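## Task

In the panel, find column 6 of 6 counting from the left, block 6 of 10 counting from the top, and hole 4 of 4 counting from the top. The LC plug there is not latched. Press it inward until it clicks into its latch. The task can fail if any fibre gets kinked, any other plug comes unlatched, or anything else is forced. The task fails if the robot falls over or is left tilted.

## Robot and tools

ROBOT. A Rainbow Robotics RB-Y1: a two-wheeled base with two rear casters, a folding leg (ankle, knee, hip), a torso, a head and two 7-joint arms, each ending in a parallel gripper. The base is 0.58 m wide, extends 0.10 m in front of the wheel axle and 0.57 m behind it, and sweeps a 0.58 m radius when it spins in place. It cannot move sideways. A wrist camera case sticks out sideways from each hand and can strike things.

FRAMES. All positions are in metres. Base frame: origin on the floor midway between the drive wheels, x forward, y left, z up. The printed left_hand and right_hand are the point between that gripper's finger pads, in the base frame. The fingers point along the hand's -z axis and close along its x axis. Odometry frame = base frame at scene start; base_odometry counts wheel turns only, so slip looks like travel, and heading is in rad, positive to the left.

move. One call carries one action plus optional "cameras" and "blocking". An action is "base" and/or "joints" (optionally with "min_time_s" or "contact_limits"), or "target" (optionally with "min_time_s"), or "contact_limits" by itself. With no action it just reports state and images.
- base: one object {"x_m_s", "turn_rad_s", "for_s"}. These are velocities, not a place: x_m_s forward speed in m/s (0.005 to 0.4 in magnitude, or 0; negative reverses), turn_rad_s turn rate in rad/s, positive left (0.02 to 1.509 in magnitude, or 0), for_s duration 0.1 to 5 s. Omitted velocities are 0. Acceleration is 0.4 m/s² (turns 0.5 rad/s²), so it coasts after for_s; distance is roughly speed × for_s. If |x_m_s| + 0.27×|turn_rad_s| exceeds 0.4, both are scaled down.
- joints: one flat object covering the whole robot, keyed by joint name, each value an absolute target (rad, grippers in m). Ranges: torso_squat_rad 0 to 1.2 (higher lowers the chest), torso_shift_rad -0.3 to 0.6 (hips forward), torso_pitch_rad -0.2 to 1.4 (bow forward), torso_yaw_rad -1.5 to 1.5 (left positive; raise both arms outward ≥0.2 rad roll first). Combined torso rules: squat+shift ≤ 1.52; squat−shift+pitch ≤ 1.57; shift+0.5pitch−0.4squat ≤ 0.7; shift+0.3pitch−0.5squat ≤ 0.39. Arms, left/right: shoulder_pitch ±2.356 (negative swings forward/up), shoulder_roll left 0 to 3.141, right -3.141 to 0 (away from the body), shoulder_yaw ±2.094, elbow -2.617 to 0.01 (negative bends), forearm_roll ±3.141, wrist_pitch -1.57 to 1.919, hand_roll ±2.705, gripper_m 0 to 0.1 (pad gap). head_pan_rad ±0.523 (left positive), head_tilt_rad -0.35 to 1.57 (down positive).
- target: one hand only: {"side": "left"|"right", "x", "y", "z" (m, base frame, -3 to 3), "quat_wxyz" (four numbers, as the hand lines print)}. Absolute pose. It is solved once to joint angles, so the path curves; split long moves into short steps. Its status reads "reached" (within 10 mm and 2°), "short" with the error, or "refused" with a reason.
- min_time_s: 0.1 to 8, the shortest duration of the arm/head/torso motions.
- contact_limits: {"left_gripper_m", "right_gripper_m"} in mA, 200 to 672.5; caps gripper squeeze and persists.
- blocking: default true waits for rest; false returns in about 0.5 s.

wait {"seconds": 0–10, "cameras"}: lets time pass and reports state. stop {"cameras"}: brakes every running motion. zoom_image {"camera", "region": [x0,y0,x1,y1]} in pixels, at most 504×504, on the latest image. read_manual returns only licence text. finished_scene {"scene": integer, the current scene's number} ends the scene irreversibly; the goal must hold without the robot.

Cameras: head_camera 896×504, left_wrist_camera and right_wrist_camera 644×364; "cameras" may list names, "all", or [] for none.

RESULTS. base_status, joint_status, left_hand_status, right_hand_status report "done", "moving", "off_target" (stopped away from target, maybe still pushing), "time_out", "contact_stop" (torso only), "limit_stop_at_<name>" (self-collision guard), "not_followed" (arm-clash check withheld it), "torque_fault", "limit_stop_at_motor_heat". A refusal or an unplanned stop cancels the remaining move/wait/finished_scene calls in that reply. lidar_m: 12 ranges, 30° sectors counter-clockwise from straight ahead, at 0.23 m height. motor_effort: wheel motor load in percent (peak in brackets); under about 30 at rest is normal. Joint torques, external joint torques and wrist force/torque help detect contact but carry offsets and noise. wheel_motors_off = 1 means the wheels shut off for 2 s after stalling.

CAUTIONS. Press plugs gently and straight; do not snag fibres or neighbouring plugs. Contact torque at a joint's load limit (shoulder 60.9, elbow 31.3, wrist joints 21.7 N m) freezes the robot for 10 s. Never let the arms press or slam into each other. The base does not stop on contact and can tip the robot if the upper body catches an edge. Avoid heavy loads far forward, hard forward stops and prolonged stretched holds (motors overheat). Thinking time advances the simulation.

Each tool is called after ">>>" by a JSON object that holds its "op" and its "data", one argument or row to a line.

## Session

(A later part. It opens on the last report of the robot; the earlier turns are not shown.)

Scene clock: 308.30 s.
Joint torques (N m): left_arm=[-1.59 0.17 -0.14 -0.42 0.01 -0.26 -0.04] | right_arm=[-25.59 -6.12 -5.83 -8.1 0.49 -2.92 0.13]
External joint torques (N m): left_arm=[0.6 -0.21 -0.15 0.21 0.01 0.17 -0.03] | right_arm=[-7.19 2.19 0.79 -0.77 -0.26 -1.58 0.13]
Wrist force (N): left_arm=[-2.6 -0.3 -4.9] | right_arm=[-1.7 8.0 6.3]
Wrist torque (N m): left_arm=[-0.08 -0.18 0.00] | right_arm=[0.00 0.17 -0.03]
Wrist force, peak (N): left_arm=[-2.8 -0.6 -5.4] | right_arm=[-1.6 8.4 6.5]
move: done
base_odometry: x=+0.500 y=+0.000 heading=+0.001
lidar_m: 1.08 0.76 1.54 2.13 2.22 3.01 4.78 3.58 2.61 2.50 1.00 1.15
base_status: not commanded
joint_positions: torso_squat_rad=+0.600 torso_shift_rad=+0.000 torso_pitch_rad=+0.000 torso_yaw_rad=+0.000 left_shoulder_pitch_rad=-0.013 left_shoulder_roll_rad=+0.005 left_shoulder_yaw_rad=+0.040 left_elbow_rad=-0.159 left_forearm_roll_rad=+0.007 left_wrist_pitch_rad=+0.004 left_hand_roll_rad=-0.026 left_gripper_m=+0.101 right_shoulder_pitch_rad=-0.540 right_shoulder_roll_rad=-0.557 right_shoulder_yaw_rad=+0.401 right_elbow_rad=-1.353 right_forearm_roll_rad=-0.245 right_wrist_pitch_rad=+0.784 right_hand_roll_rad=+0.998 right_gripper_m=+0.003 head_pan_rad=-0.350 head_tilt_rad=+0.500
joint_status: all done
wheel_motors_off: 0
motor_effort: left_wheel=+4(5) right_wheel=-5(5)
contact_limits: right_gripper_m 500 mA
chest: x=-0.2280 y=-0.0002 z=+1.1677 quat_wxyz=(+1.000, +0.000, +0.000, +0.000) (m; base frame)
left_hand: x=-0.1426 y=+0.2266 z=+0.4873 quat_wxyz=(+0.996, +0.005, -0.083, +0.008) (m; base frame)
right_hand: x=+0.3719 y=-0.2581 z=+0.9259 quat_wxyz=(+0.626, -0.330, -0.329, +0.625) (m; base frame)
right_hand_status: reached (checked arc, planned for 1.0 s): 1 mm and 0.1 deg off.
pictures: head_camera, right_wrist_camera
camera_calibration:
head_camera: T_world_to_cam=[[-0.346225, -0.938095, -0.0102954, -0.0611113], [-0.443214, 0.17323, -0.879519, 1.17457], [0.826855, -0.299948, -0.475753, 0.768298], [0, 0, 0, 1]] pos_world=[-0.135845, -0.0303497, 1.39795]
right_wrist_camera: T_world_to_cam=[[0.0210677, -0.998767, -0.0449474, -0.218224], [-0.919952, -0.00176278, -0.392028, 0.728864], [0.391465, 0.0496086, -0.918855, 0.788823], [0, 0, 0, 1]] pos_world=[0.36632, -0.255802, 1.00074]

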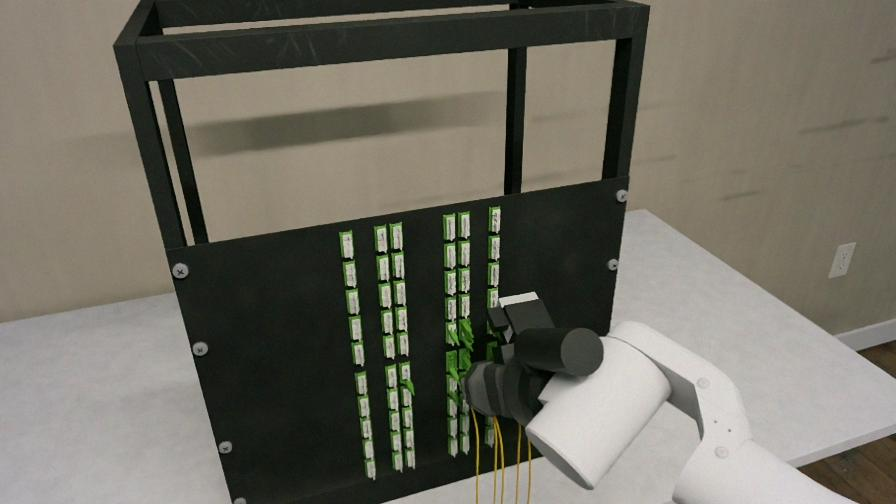

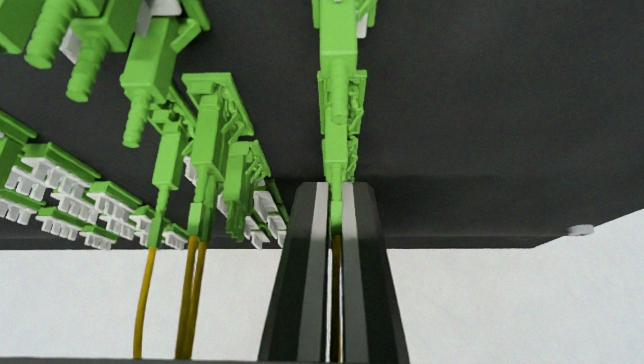

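>>> {"op": "move", "data": {
  "target": {"side":"right","x":0.3743,"y":-0.2572,"z":0.9267,"quat_wxyz":[0.6254,-0.3299,-0.3299,0.6254]},
  "min_time_s": 1,
  "cameras": ["right_wrist_camera"]
}}

>>> {"op": "zoom_image", "data": {
  "camera": "right_wrist_camera",
  "region": [302, 120, 382, 200]
}}

>>> {"op": "move", "data": {
  "target": {"side":"right","x":0.3758,"y":-0.2572,"z":0.9267,"quat_wxyz":[0.6254,-0.3299,-0.3299,0.6254]},
  "min_time_s": 1,
  "cameras": ["head_camera","right_wrist_camera"]
}}

>>> {"op": "zoom_image", "data": {
  "camera": "right_wrist_camera",
  "region": [302, 120, 382, 200]
}}

>>> {"op": "zoom_image", "data": {
  "camera": "head_camera",
  "region": [440, 330, 600, 490]
}}

Scene clock: 316.70 s.
Joint torques (N m): left_arm=[-1.66 0.25 0.22 -0.49 0.02 -0.17 -0.14] | right_arm=[-26.59 -6.29 -5.68 -7.95 0.71 -3.2 0.08]
External joint torques (N m): left_arm=[0.54 -0.14 0.21 0.15 0.01 0.26 -0.13] | right_arm=[-8.08 2.03 0.91 -0.62 -0.03 -1.86 0.09]
Wrist force (N): left_arm=[-2.7 -0.5 -4.7] | right_arm=[-1.7 9.6 9.9]
Wrist torque (N m): left_arm=[-0.01 -0.20 0.01] | right_arm=[-0.02 0.18 -0.01]
Wrist force, peak (N): left_arm=[-2.8 0.2 -5.6] | right_arm=[-1.8 9.6 10.2]
move: done
base_odometry: x=+0.500 y=+0.000 heading=+0.000
lidar_m: 1.09 0.76 1.53 2.13 2.21 3.01 4.77 3.59 2.62 2.50 1.02 1.12
base_status: not commanded
joint_positions: torso_squat_rad=+0.600 torso_shift_rad=+0.000 torso_pitch_rad=+0.000 torso_yaw_rad=+0.000 left_shoulder_pitch_rad=-0.013 left_shoulder_roll_rad=+0.005 left_shoulder_yaw_rad=+0.040 left_elbow_rad=-0.159 left_forearm_roll_rad=+0.007 left_wrist_pitch_rad=+0.004 left_hand_roll_rad=-0.026 left_gripper_m=+0.101 right_shoulder_pitch_rad=-0.547 right_shoulder_roll_rad=-0.555 right_shoulder_yaw_rad=+0.402 right_elbow_rad=-1.342 right_forearm_roll_rad=-0.247 right_wrist_pitch_rad=+0.780 right_hand_roll_rad=+1.001 right_gripper_m=+0.003 head_pan_rad=-0.350 head_tilt_rad=+0.500
joint_status: all done
wheel_motors_off: 0
motor_effort: left_wheel=+4(5) right_wheel=-3(5)
contact_limits: right_gripper_m 500 mA
chest: x=-0.2281 y=-0.0002 z=+1.1677 quat_wxyz=(+1.000, +0.000, +0.000, +0.000) (m; base frame)
left_hand: x=-0.1426 y=+0.2266 z=+0.4873 quat_wxyz=(+0.996, +0.005, -0.083, +0.008) (m; base frame)
right_hand: x=+0.3736 y=-0.2581 z=+0.9259 quat_wxyz=(+0.626, -0.330, -0.329, +0.625) (m; base frame)
right_hand_status: reached (checked arc, planned for 1.0 s): 1 mm and 0.1 deg off.
pictures: right_wrist_camera
camera_calibration:
right_wrist_camera: T_world_to_cam=[[0.0210574, -0.998767, -0.0449516, -0.218152], [-0.920039, -0.00176278, -0.391822, 0.730254], [0.39126, 0.049608, -0.918942, 0.788315], [0, 0, 0, 1]] pos_world=[0.368019, -0.255702, 1.00074]

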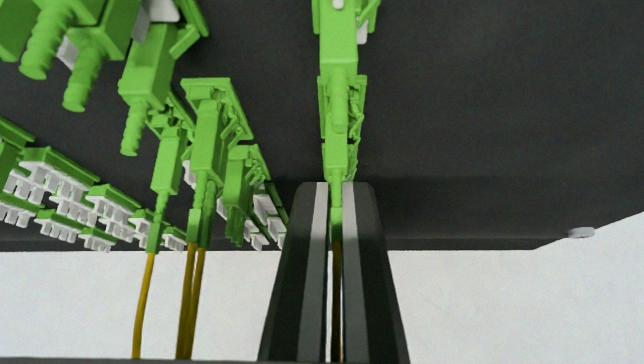

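Scaled by 6.300 from the camera's 644x364 image, which has a finer 1265x715 frame.

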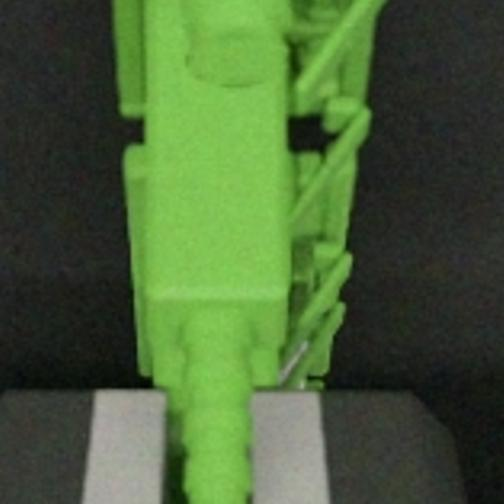

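Scene clock: 318.03 s.
Joint torques (N m): left_arm=[-1.6 0.21 0.11 -0.52 -0.02 -0.23 -0.16] | right_arm=[-27.01 -5.86 -6.24 -8.98 0.57 -3.32 0.15]
External joint torques (N m): left_arm=[0.6 -0.18 0.1 0.12 -0.02 0.2 -0.15] | right_arm=[-8.39 2.47 0.33 -1.66 -0.17 -1.97 0.16]
Wrist force (N): left_arm=[-1.9 -0.2 -4.9] | right_arm=[-1.6 9.3 6.0]
Wrist torque (N m): left_arm=[-0.09 -0.10 0.00] | right_arm=[0.02 0.22 -0.06]
Wrist force, peak (N): left_arm=[-2.6 -0.1 -5.5] | right_arm=[0.0 13.4 23.1]
move: done
base_odometry: x=+0.500 y=+0.000 heading=+0.000
lidar_m: 1.08 0.76 1.54 2.13 2.21 3.01 4.77 3.59 2.61 2.50 1.02 1.13
base_status: not commanded
joint_positions: torso_squat_rad=+0.600 torso_shift_rad=+0.000 torso_pitch_rad=+0.000 torso_yaw_rad=+0.000 left_shoulder_pitch_rad=-0.013 left_shoulder_roll_rad=+0.005 left_shoulder_yaw_rad=+0.040 left_elbow_rad=-0.159 left_forearm_roll_rad=+0.007 left_wrist_pitch_rad=+0.004 left_hand_roll_rad=-0.026 left_gripper_m=+0.101 right_shoulder_pitch_rad=-0.553 right_shoulder_roll_rad=-0.553 right_shoulder_yaw_rad=+0.403 right_elbow_rad=-1.331 right_forearm_roll_rad=-0.249 right_wrist_pitch_rad=+0.776 right_hand_roll_rad=+1.003 right_gripper_m=+0.003 head_pan_rad=-0.350 head_tilt_rad=+0.500
joint_status: all done
wheel_motors_off: 0
motor_effort: left_wheel=+4(5) right_wheel=-1(4)
contact_limits: right_gripper_m 500 mA
chest: x=-0.2282 y=-0.0002 z=+1.1676 quat_wxyz=(+1.000, +0.000, +0.000, +0.000) (m; base frame)
left_hand: x=-0.1426 y=+0.2266 z=+0.4873 quat_wxyz=(+0.996, +0.005, -0.083, +0.008) (m; base frame)
right_hand: x=+0.3751 y=-0.2582 z=+0.9258 quat_wxyz=(+0.626, -0.330, -0.329, +0.625) (m; base frame)
right_hand_status: reached (checked arc, planned for 1.0 s): 2 mm and 0.1 deg off.
pictures: head_camera, right_wrist_camera
camera_calibration:
head_camera: T_world_to_cam=[[-0.346303, -0.938066, -0.0103282, -0.0611444], [-0.442995, 0.173224, -0.87963, 1.17466], [0.82694, -0.300043, -0.475546, 0.768183], [0, 0, 0, 1]] pos_world=[-0.136046, -0.0303492, 1.39795]
right_wrist_camera: T_world_to_cam=[[0.0209163, -0.998772, -0.0449027, -0.218286], [-0.920129, -0.0016632, -0.391613, 0.731443], [0.391058, 0.0495074, -0.919034, 0.787782], [0, 0, 0, 1]] pos_world=[0.369519, -0.255803, 1.00064]

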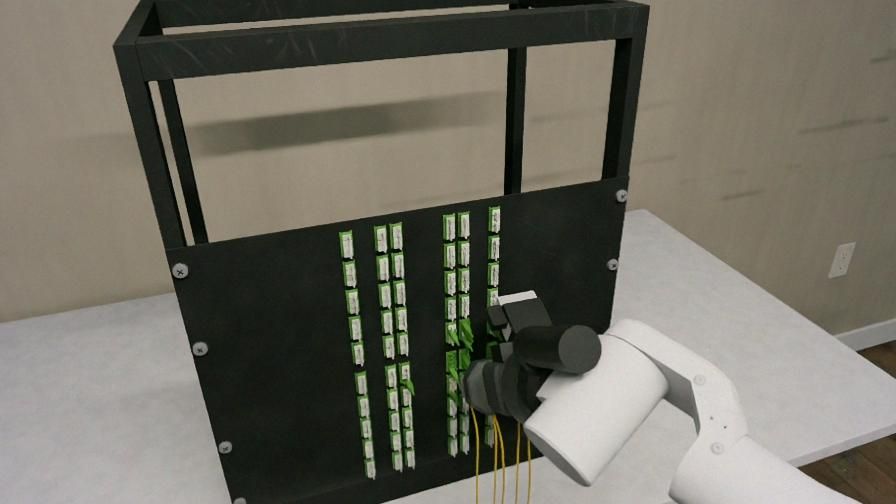

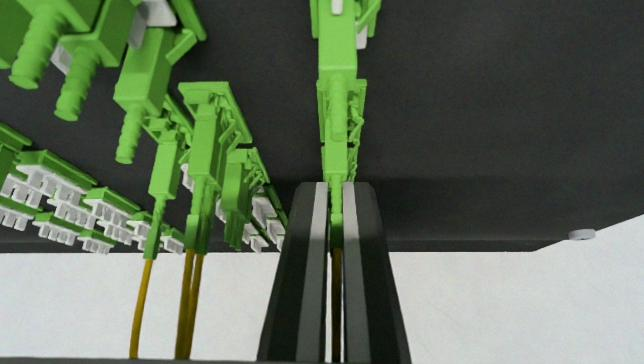

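Scaled by 6.300 from the camera's 644x364 image, which has a finer 1265x715 frame.

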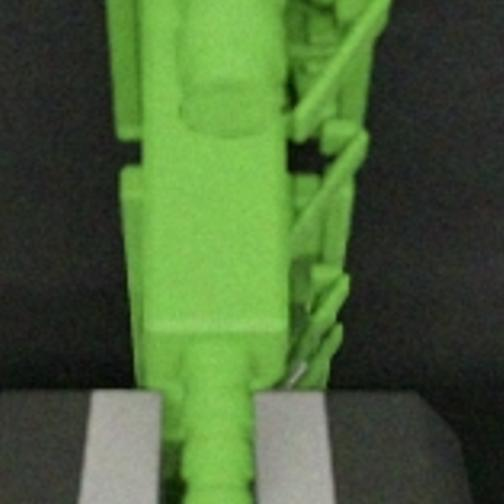

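Scaled by 3.150 from the camera's 896x504 image, which has a finer 1280x720 frame.

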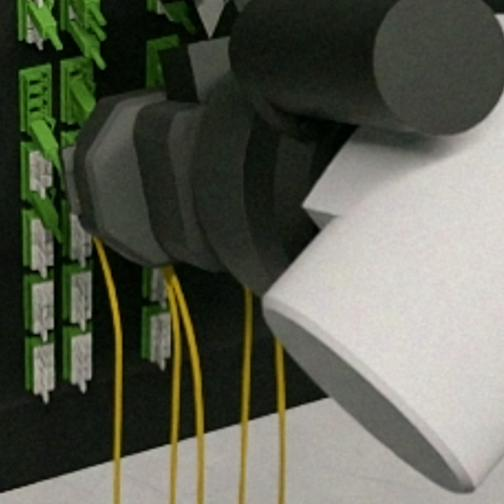

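>>> {"op": "move", "data": {
  "target": {"side":"right","x":0.372,"y":-0.2577,"z":0.926,"quat_wxyz":[0.6254,-0.3299,-0.3299,0.6254]},
  "min_time_s": 0.6,
  "cameras": []
}}

>>> {"op": "move", "data": {
  "joints": {"right_gripper_m":0.012},
  "cameras": []
}}

>>> {"op": "move", "data": {
  "target": {"side":"right","x":0.345,"y":-0.26,"z":0.941,"quat_wxyz":[0.6254,-0.3299,-0.3299,0.6254]},
  "min_time_s": 1.5,
  "cameras": []
}}

>>> {"op": "move", "data": {
  "joints": {"right_gripper_m":0.028},
  "cameras": ["right_wrist_camera"]
}}

>>> {"op": "move", "data": {
  "target": {"side":"right","x":0.27,"y":-0.265,"z":0.99,"quat_wxyz":[0.6254,-0.3299,-0.3299,0.6254]},
  "min_time_s": 1.5,
  "cameras": []
}}

>>> {"op": "move", "data": {
  "target": {"side":"right","x":0.24,"y":-0.345,"z":0.965,"quat_wxyz":[0.5,-0.5,-0.5,0.5]},
  "min_time_s": 1.5,
  "cameras": ["right_wrist_camera","head_camera"]
}}

>>> {"op": "zoom_image", "data": {
  "camera": "right_wrist_camera",
  "region": [170, 95, 270, 195]
}}

>>> {"op": "zoom_image", "data": {
  "camera": "right_wrist_camera",
  "region": [205, 105, 255, 155]
}}

>>> {"op": "zoom_image", "data": {
  "camera": "head_camera",
  "region": [440, 330, 600, 490]
}}

Scene clock: 329.80 s.
Joint torques (N m): left_arm=[-1.22 0.07 0.19 -0.62 0.06 -0.3 -0.22] | right_arm=[-20.34 -8.25 -6.08 -9.93 0.26 -1.84 -0.31]
External joint torques (N m): left_arm=[0.97 -0.31 0.18 0.02 0.05 0.13 -0.21] | right_arm=[-1.93 0.06 0.54 -2.59 -0.48 -0.49 -0.31]
Wrist force (N): left_arm=[-2.2 -0.6 -4.9] | right_arm=[-2.0 5.6 0.4]
Wrist torque (N m): left_arm=[-0.02 -0.15 0.00] | right_arm=[-0.07 0.22 -0.05]
Wrist force, peak (N): left_arm=[-2.8 -0.4 -5.5] | right_arm=[-5.9 2.2 -12.8]
move: done
base_odometry: x=+0.500 y=+0.000 heading=+0.000
lidar_m: 1.08 0.77 1.52 2.13 2.21 3.03 4.78 3.60 2.60 2.51 1.02 1.14
base_status: not commanded
joint_positions: torso_squat_rad=+0.600 torso_shift_rad=+0.000 torso_pitch_rad=+0.000 torso_yaw_rad=+0.000 left_shoulder_pitch_rad=-0.013 left_shoulder_roll_rad=+0.005 left_shoulder_yaw_rad=+0.040 left_elbow_rad=-0.159 left_forearm_roll_rad=+0.007 left_wrist_pitch_rad=+0.004 left_hand_roll_rad=-0.026 left_gripper_m=+0.101 right_shoulder_pitch_rad=-0.541 right_shoulder_roll_rad=-0.557 right_shoulder_yaw_rad=+0.402 right_elbow_rad=-1.351 right_forearm_roll_rad=-0.245 right_wrist_pitch_rad=+0.781 right_hand_roll_rad=+0.999 right_gripper_m=+0.003 head_pan_rad=-0.350 head_tilt_rad=+0.500
joint_status: all done
wheel_motors_off: 0
motor_effort: left_wheel=+3(5) right_wheel=-3(3)
contact_limits: right_gripper_m 500 mA
chest: x=-0.2280 y=-0.0002 z=+1.1677 quat_wxyz=(+1.000, +0.000, +0.000, +0.000) (m; base frame)
left_hand: x=-0.1426 y=+0.2266 z=+0.4873 quat_wxyz=(+0.996, +0.005, -0.083, +0.008) (m; base frame)
right_hand: x=+0.3722 y=-0.2580 z=+0.9256 quat_wxyz=(+0.626, -0.330, -0.329, +0.625) (m; base frame)
right_hand_status: reached (checked arc, planned for 0.6 s): 1 mm and 0.1 deg off.
pictures: none
No camera images: "cameras" was empty.

Scene clock: 330.37 s.
Joint torques (N m): left_arm=[-1.54 0.08 0.25 -0.48 0.08 -0.24 -0.18] | right_arm=[-20.37 -8.18 -6.24 -8.8 0.5 -1.61 -0.42]
External joint torques (N m): left_arm=[0.66 -0.3 0.24 0.16 0.08 0.2 -0.17] | right_arm=[-1.97 0.12 0.37 -1.46 -0.24 -0.27 -0.41]
Wrist force (N): left_arm=[-2.4 -0.7 -5.0] | right_arm=[1.4 3.7 -4.5]
Wrist torque (N m): left_arm=[0.01 -0.19 -0.03] | right_arm=[-0.04 0.12 0.00]
Wrist force, peak (N): left_arm=[-2.3 -0.3 -6.0] | right_arm=[2.0 5.2 -2.7]
move: done
base_odometry: x=+0.500 y=+0.000 heading=+0.000
lidar_m: 1.08 0.77 1.54 2.13 2.22 3.01 4.77 3.59 2.62 2.51 1.03 1.14
base_status: not commanded
joint_positions: torso_squat_rad=+0.600 torso_shift_rad=+0.000 torso_pitch_rad=+0.000 torso_yaw_rad=+0.000 left_shoulder_pitch_rad=-0.013 left_shoulder_roll_rad=+0.005 left_shoulder_yaw_rad=+0.040 left_elbow_rad=-0.159 left_forearm_roll_rad=+0.007 left_wrist_pitch_rad=+0.004 left_hand_roll_rad=-0.026 left_gripper_m=+0.101 right_shoulder_pitch_rad=-0.541 right_shoulder_roll_rad=-0.557 right_shoulder_yaw_rad=+0.402 right_elbow_rad=-1.351 right_forearm_roll_rad=-0.245 right_wrist_pitch_rad=+0.781 right_hand_roll_rad=+0.999 right_gripper_m=+0.012 head_pan_rad=-0.350 head_tilt_rad=+0.500
joint_status: all done
wheel_motors_off: 0
motor_effort: left_wheel=+3(5) right_wheel=-3(3)
contact_limits: right_gripper_m 500 mA
chest: x=-0.2280 y=-0.0002 z=+1.1677 quat_wxyz=(+1.000, +0.000, +0.000, +0.000) (m; base frame)
left_hand: x=-0.1426 y=+0.2266 z=+0.4873 quat_wxyz=(+0.996, +0.005, -0.083, +0.008) (m; base frame)
right_hand: x=+0.3722 y=-0.2579 z=+0.9257 quat_wxyz=(+0.626, -0.330, -0.330, +0.626) (m; base frame)
pictures: none
No camera images: "cameras" was empty.

Scene clock: 332.20 s.
Joint torques (N m): left_arm=[-1.45 0 0.21 -0.5 0.04 -0.31 -0.19] | right_arm=[-17.56 -11.14 -8.03 -8.74 1.09 -1.21 -0.49]
External joint torques (N m): left_arm=[0.74 -0.38 0.2 0.14 0.04 0.12 -0.18] | right_arm=[-0.56 -2.77 -0.86 -1.53 0.26 0.1 -0.48]
Wrist force (N): left_arm=[-2.4 -0.5 -5.1] | right_arm=[1.2 3.9 -4.7]
Wrist torque (N m): left_arm=[-0.06 -0.16 0.01] | right_arm=[-0.07 0.14 -0.02]
Wrist force, peak (N): left_arm=[-2.7 -0.6 -5.5] | right_arm=[3.0 3.7 -5.1]
move: done
base_odometry: x=+0.500 y=+0.000 heading=+0.000
lidar_m: 1.08 0.76 1.54 2.14 2.23 3.01 4.77 3.60 2.59 2.50 1.02 1.12
base_status: not commanded
joint_positions: torso_squat_rad=+0.600 torso_shift_rad=+0.000 torso_pitch_rad=+0.000 torso_yaw_rad=+0.000 left_shoulder_pitch_rad=-0.013 left_shoulder_roll_rad=+0.005 left_shoulder_yaw_rad=+0.040 left_elbow_rad=-0.159 left_forearm_roll_rad=+0.007 left_wrist_pitch_rad=+0.004 left_hand_roll_rad=-0.026 left_gripper_m=+0.101 right_shoulder_pitch_rad=-0.456 right_shoulder_roll_rad=-0.613 right_shoulder_yaw_rad=+0.388 right_elbow_rad=-1.549 right_forearm_roll_rad=-0.241 right_wrist_pitch_rad=+0.877 right_hand_roll_rad=+0.962 right_gripper_m=+0.012 head_pan_rad=-0.350 head_tilt_rad=+0.500
joint_status: all done
wheel_motors_off: 0
motor_effort: left_wheel=+4(6) right_wheel=-4(4)
contact_limits: right_gripper_m 500 mA
chest: x=-0.2280 y=-0.0002 z=+1.1677 quat_wxyz=(+1.000, +0.000, +0.000, +0.000) (m; base frame)
left_hand: x=-0.1426 y=+0.2266 z=+0.4873 quat_wxyz=(+0.996, +0.005, -0.083, +0.008) (m; base frame)
right_hand: x=+0.3455 y=-0.2596 z=+0.9406 quat_wxyz=(+0.625, -0.330, -0.330, +0.626) (m; base frame)
right_hand_status: reached (checked arc, planned for 1.5 s): 1 mm and 0.0 deg off.
pictures: none
No camera images: "cameras" was empty.

Scene clock: 332.83 s.
Joint torques (N m): left_arm=[-1.44 -0.02 0.15 -0.66 0.02 -0.14 -0.21] | right_arm=[-17.72 -11.3 -8.1 -8.77 1.08 -1.21 -0.44]
External joint torques (N m): left_arm=[0.75 -0.41 0.14 -0.02 0.02 0.3 -0.2] | right_arm=[-0.72 -2.93 -0.93 -1.57 0.25 0.1 -0.43]
Wrist force (N): left_arm=[-2.2 -0.6 -5.1] | right_arm=[1.4 3.8 -4.6]
Wrist torque (N m): left_arm=[0.01 -0.13 -0.02] | right_arm=[-0.05 0.16 -0.02]
Wrist force, peak (N): left_arm=[-3.0 -0.7 -5.7] | right_arm=[1.5 4.2 -4.6]
move: done
base_odometry: x=+0.500 y=+0.000 heading=+0.000
lidar_m: 1.08 0.76 1.53 2.14 2.22 3.01 4.77 3.58 2.61 2.51 1.02 1.14
base_status: not commanded
joint_positions: torso_squat_rad=+0.600 torso_shift_rad=+0.000 torso_pitch_rad=+0.000 torso_yaw_rad=+0.000 left_shoulder_pitch_rad=-0.013 left_shoulder_roll_rad=+0.005 left_shoulder_yaw_rad=+0.040 left_elbow_rad=-0.159 left_forearm_roll_rad=+0.007 left_wrist_pitch_rad=+0.004 left_hand_roll_rad=-0.026 left_gripper_m=+0.101 right_shoulder_pitch_rad=-0.456 right_shoulder_roll_rad=-0.613 right_shoulder_yaw_rad=+0.388 right_elbow_rad=-1.549 right_forearm_roll_rad=-0.241 right_wrist_pitch_rad=+0.877 right_hand_roll_rad=+0.962 right_gripper_m=+0.028 head_pan_rad=-0.350 head_tilt_rad=+0.500
joint_status: all done
wheel_motors_off: 0
motor_effort: left_wheel=+4(5) right_wheel=-4(4)
contact_limits: right_gripper_m 500 mA
chest: x=-0.2280 y=-0.0002 z=+1.1677 quat_wxyz=(+1.000, +0.000, +0.000, +0.000) (m; base frame)
left_hand: x=-0.1426 y=+0.2266 z=+0.4873 quat_wxyz=(+0.996, +0.005, -0.083, +0.008) (m; base frame)
right_hand: x=+0.3455 y=-0.2596 z=+0.9406 quat_wxyz=(+0.625, -0.330, -0.330, +0.626) (m; base frame)
pictures: right_wrist_camera
camera_calibration:
right_wrist_camera: T_world_to_cam=[[0.0231703, -0.998677, -0.0459024, -0.218218], [-0.919467, -0.00326199, -0.393153, 0.710838], [0.392483, 0.0513152, -0.918327, 0.81234], [0, 0, 0, 1]] pos_world=[0.339819, -0.257296, 1.01544]

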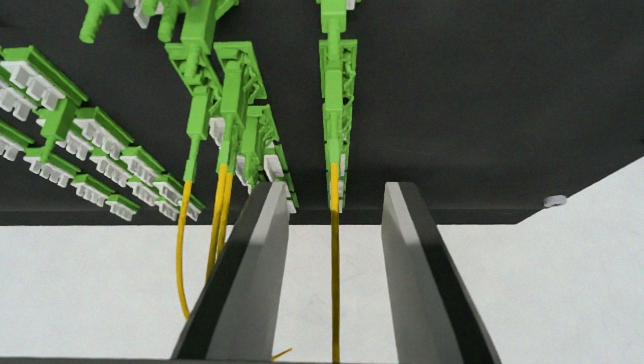

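Scene clock: 334.67 s.
Joint torques (N m): left_arm=[-1.39 0.07 0.31 -0.44 0.02 -0.27 -0.16] | right_arm=[-13.92 -11.3 -8.6 -7.72 0.92 -1.3 -0.25]
External joint torques (N m): left_arm=[0.8 -0.31 0.3 0.2 0.01 0.16 -0.15] | right_arm=[-0.58 -2.53 -0.74 -1.34 -0.12 -0.08 -0.25]
Wrist force (N): left_arm=[-2.4 -0.5 -5.3] | right_arm=[1.5 4.2 -4.4]
Wrist torque (N m): left_arm=[-0.04 -0.14 -0.01] | right_arm=[-0.09 0.15 -0.04]
Wrist force, peak (N): left_arm=[-2.6 -0.2 -5.7] | right_arm=[1.3 4.2 -4.9]
move: done
base_odometry: x=+0.500 y=+0.000 heading=+0.000
lidar_m: 1.08 0.75 1.54 2.13 2.22 3.01 4.77 3.58 2.61 2.49 1.03 1.12
base_status: not commanded
joint_positions: torso_squat_rad=+0.600 torso_shift_rad=+0.000 torso_pitch_rad=+0.000 torso_yaw_rad=+0.000 left_shoulder_pitch_rad=-0.013 left_shoulder_roll_rad=+0.005 left_shoulder_yaw_rad=+0.040 left_elbow_rad=-0.159 left_forearm_roll_rad=+0.007 left_wrist_pitch_rad=+0.004 left_hand_roll_rad=-0.026 left_gripper_m=+0.101 right_shoulder_pitch_rad=-0.271 right_shoulder_roll_rad=-0.767 right_shoulder_yaw_rad=+0.325 right_elbow_rad=-2.016 right_forearm_roll_rad=-0.271 right_wrist_pitch_rad=+1.114 right_hand_roll_rad=+0.868 right_gripper_m=+0.028 head_pan_rad=-0.350 head_tilt_rad=+0.500
joint_status: all done
wheel_motors_off: 0
motor_effort: left_wheel=+5(5) right_wheel=-5(5)
contact_limits: right_gripper_m 500 mA
chest: x=-0.2280 y=-0.0002 z=+1.1677 quat_wxyz=(+1.000, +0.000, +0.000, +0.000) (m; base frame)
left_hand: x=-0.1426 y=+0.2266 z=+0.4873 quat_wxyz=(+0.996, +0.005, -0.083, +0.008) (m; base frame)
right_hand: x=+0.2707 y=-0.2646 z=+0.9896 quat_wxyz=(+0.625, -0.330, -0.330, +0.626) (m; base frame)
right_hand_status: reached (checked arc, planned for 1.5 s): 1 mm and 0.0 deg off.
pictures: none
No camera images: "cameras" was empty.

Scene clock: 336.50 s.
Joint torques (N m): left_arm=[-1.38 0.45 0.28 -0.48 0.04 -0.27 -0.14] | right_arm=[-8.76 -6.92 -5.25 -10.23 -0.04 -1.24 -0.35]
External joint torques (N m): left_arm=[0.82 0.06 0.27 0.16 0.04 0.16 -0.13] | right_arm=[-1.08 0.39 -0.55 -1.17 -0.13 0.07 -0.34]
Wrist force (N): left_arm=[-2.4 -0.3 -5.1] | right_arm=[1.2 4.9 -0.9]
Wrist torque (N m): left_arm=[-0.02 -0.17 0.01] | right_arm=[-0.13 0.15 -0.01]
Wrist force, peak (N): left_arm=[-2.8 -0.7 -5.5] | right_arm=[1.3 4.5 -4.3]
move: done
base_odometry: x=+0.500 y=+0.000 heading=+0.001
lidar_m: 1.09 0.76 1.53 2.14 2.22 3.02 4.76 3.59 2.61 2.50 1.02 1.13
base_status: not commanded
joint_positions: torso_squat_rad=+0.600 torso_shift_rad=+0.000 torso_pitch_rad=+0.000 torso_yaw_rad=+0.000 left_shoulder_pitch_rad=-0.013 left_shoulder_roll_rad=+0.005 left_shoulder_yaw_rad=+0.040 left_elbow_rad=-0.159 left_forearm_roll_rad=+0.007 left_wrist_pitch_rad=+0.004 left_hand_roll_rad=-0.026 left_gripper_m=+0.101 right_shoulder_pitch_rad=+0.179 right_shoulder_roll_rad=-0.415 right_shoulder_yaw_rad=-0.013 right_elbow_rad=-1.746 right_forearm_roll_rad=+0.380 right_wrist_pitch_rad=-0.003 right_hand_roll_rad=+0.775 right_gripper_m=+0.028 head_pan_rad=-0.350 head_tilt_rad=+0.500
joint_status: all done
wheel_motors_off: 0
motor_effort: left_wheel=+4(6) right_wheel=-5(5)
contact_limits: right_gripper_m 500 mA
chest: x=-0.2280 y=-0.0002 z=+1.1677 quat_wxyz=(+1.000, +0.000, +0.000, +0.000) (m; base frame)
left_hand: x=-0.1426 y=+0.2266 z=+0.4873 quat_wxyz=(+0.996, +0.005, -0.083, +0.008) (m; base frame)
right_hand: x=+0.2400 y=-0.3450 z=+0.9649 quat_wxyz=(+0.500, -0.500, -0.500, +0.500) (m; base frame)
right_hand_status: reached (checked arc, planned for 1.5 s): 0 mm and 0.0 deg off.
pictures: head_camera, right_wrist_camera
camera_calibration:
head_camera: T_world_to_cam=[[-0.34609, -0.938146, -0.0102291, -0.0611874], [-0.44327, 0.173116, -0.879513, 1.17455], [0.826882, -0.299856, -0.475765, 0.76832], [0, 0, 0, 1]] pos_world=[-0.135844, -0.0303501, 1.39795]
right_wrist_camera: T_world_to_cam=[[0.0444491, -0.998704, -0.024797, -0.325455], [-0.53714, -0.00296327, -0.843488, 0.965978], [0.842321, 0.0508117, -0.536575, 0.403981], [0, 0, 0, 1]] pos_world=[0.193049, -0.342698, 1.02349]

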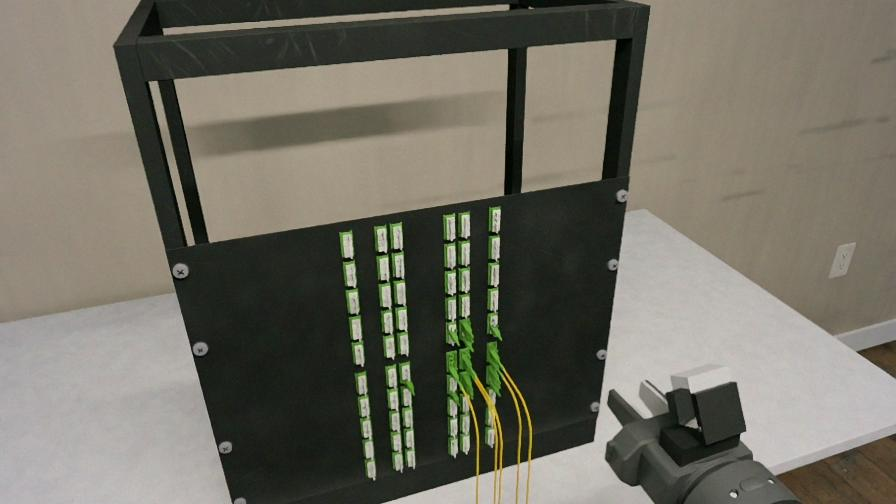

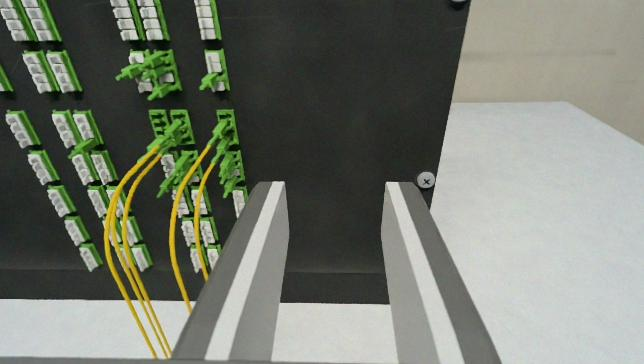

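Scaled by 5.040 from the camera's 644x364 image, which has a finer 1265x715 frame.

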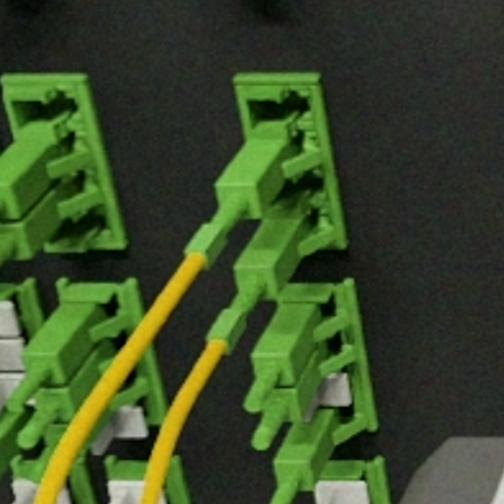

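Scaled by 10.080 from the camera's 644x364 image, which has a finer 1265x715 frame.

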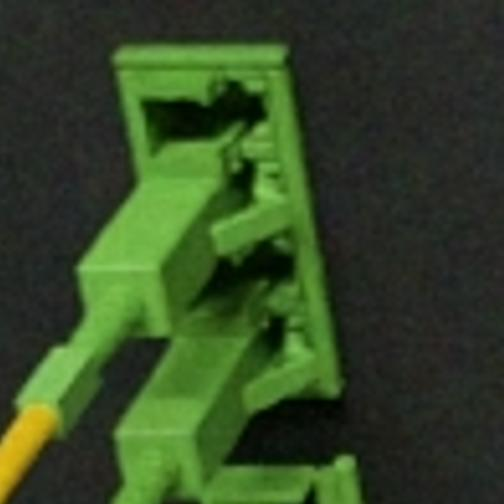

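Scaled by 3.150 from the camera's 896x504 image, which has a finer 1280x720 frame.

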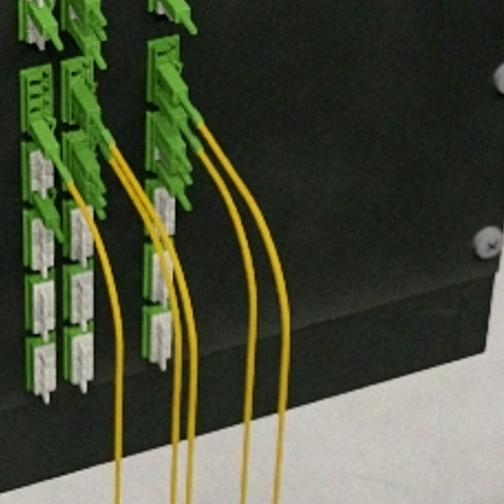

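>>> {"op": "finished_scene", "data": {
  "scene": 2
}}

The scene is finished: the task was done.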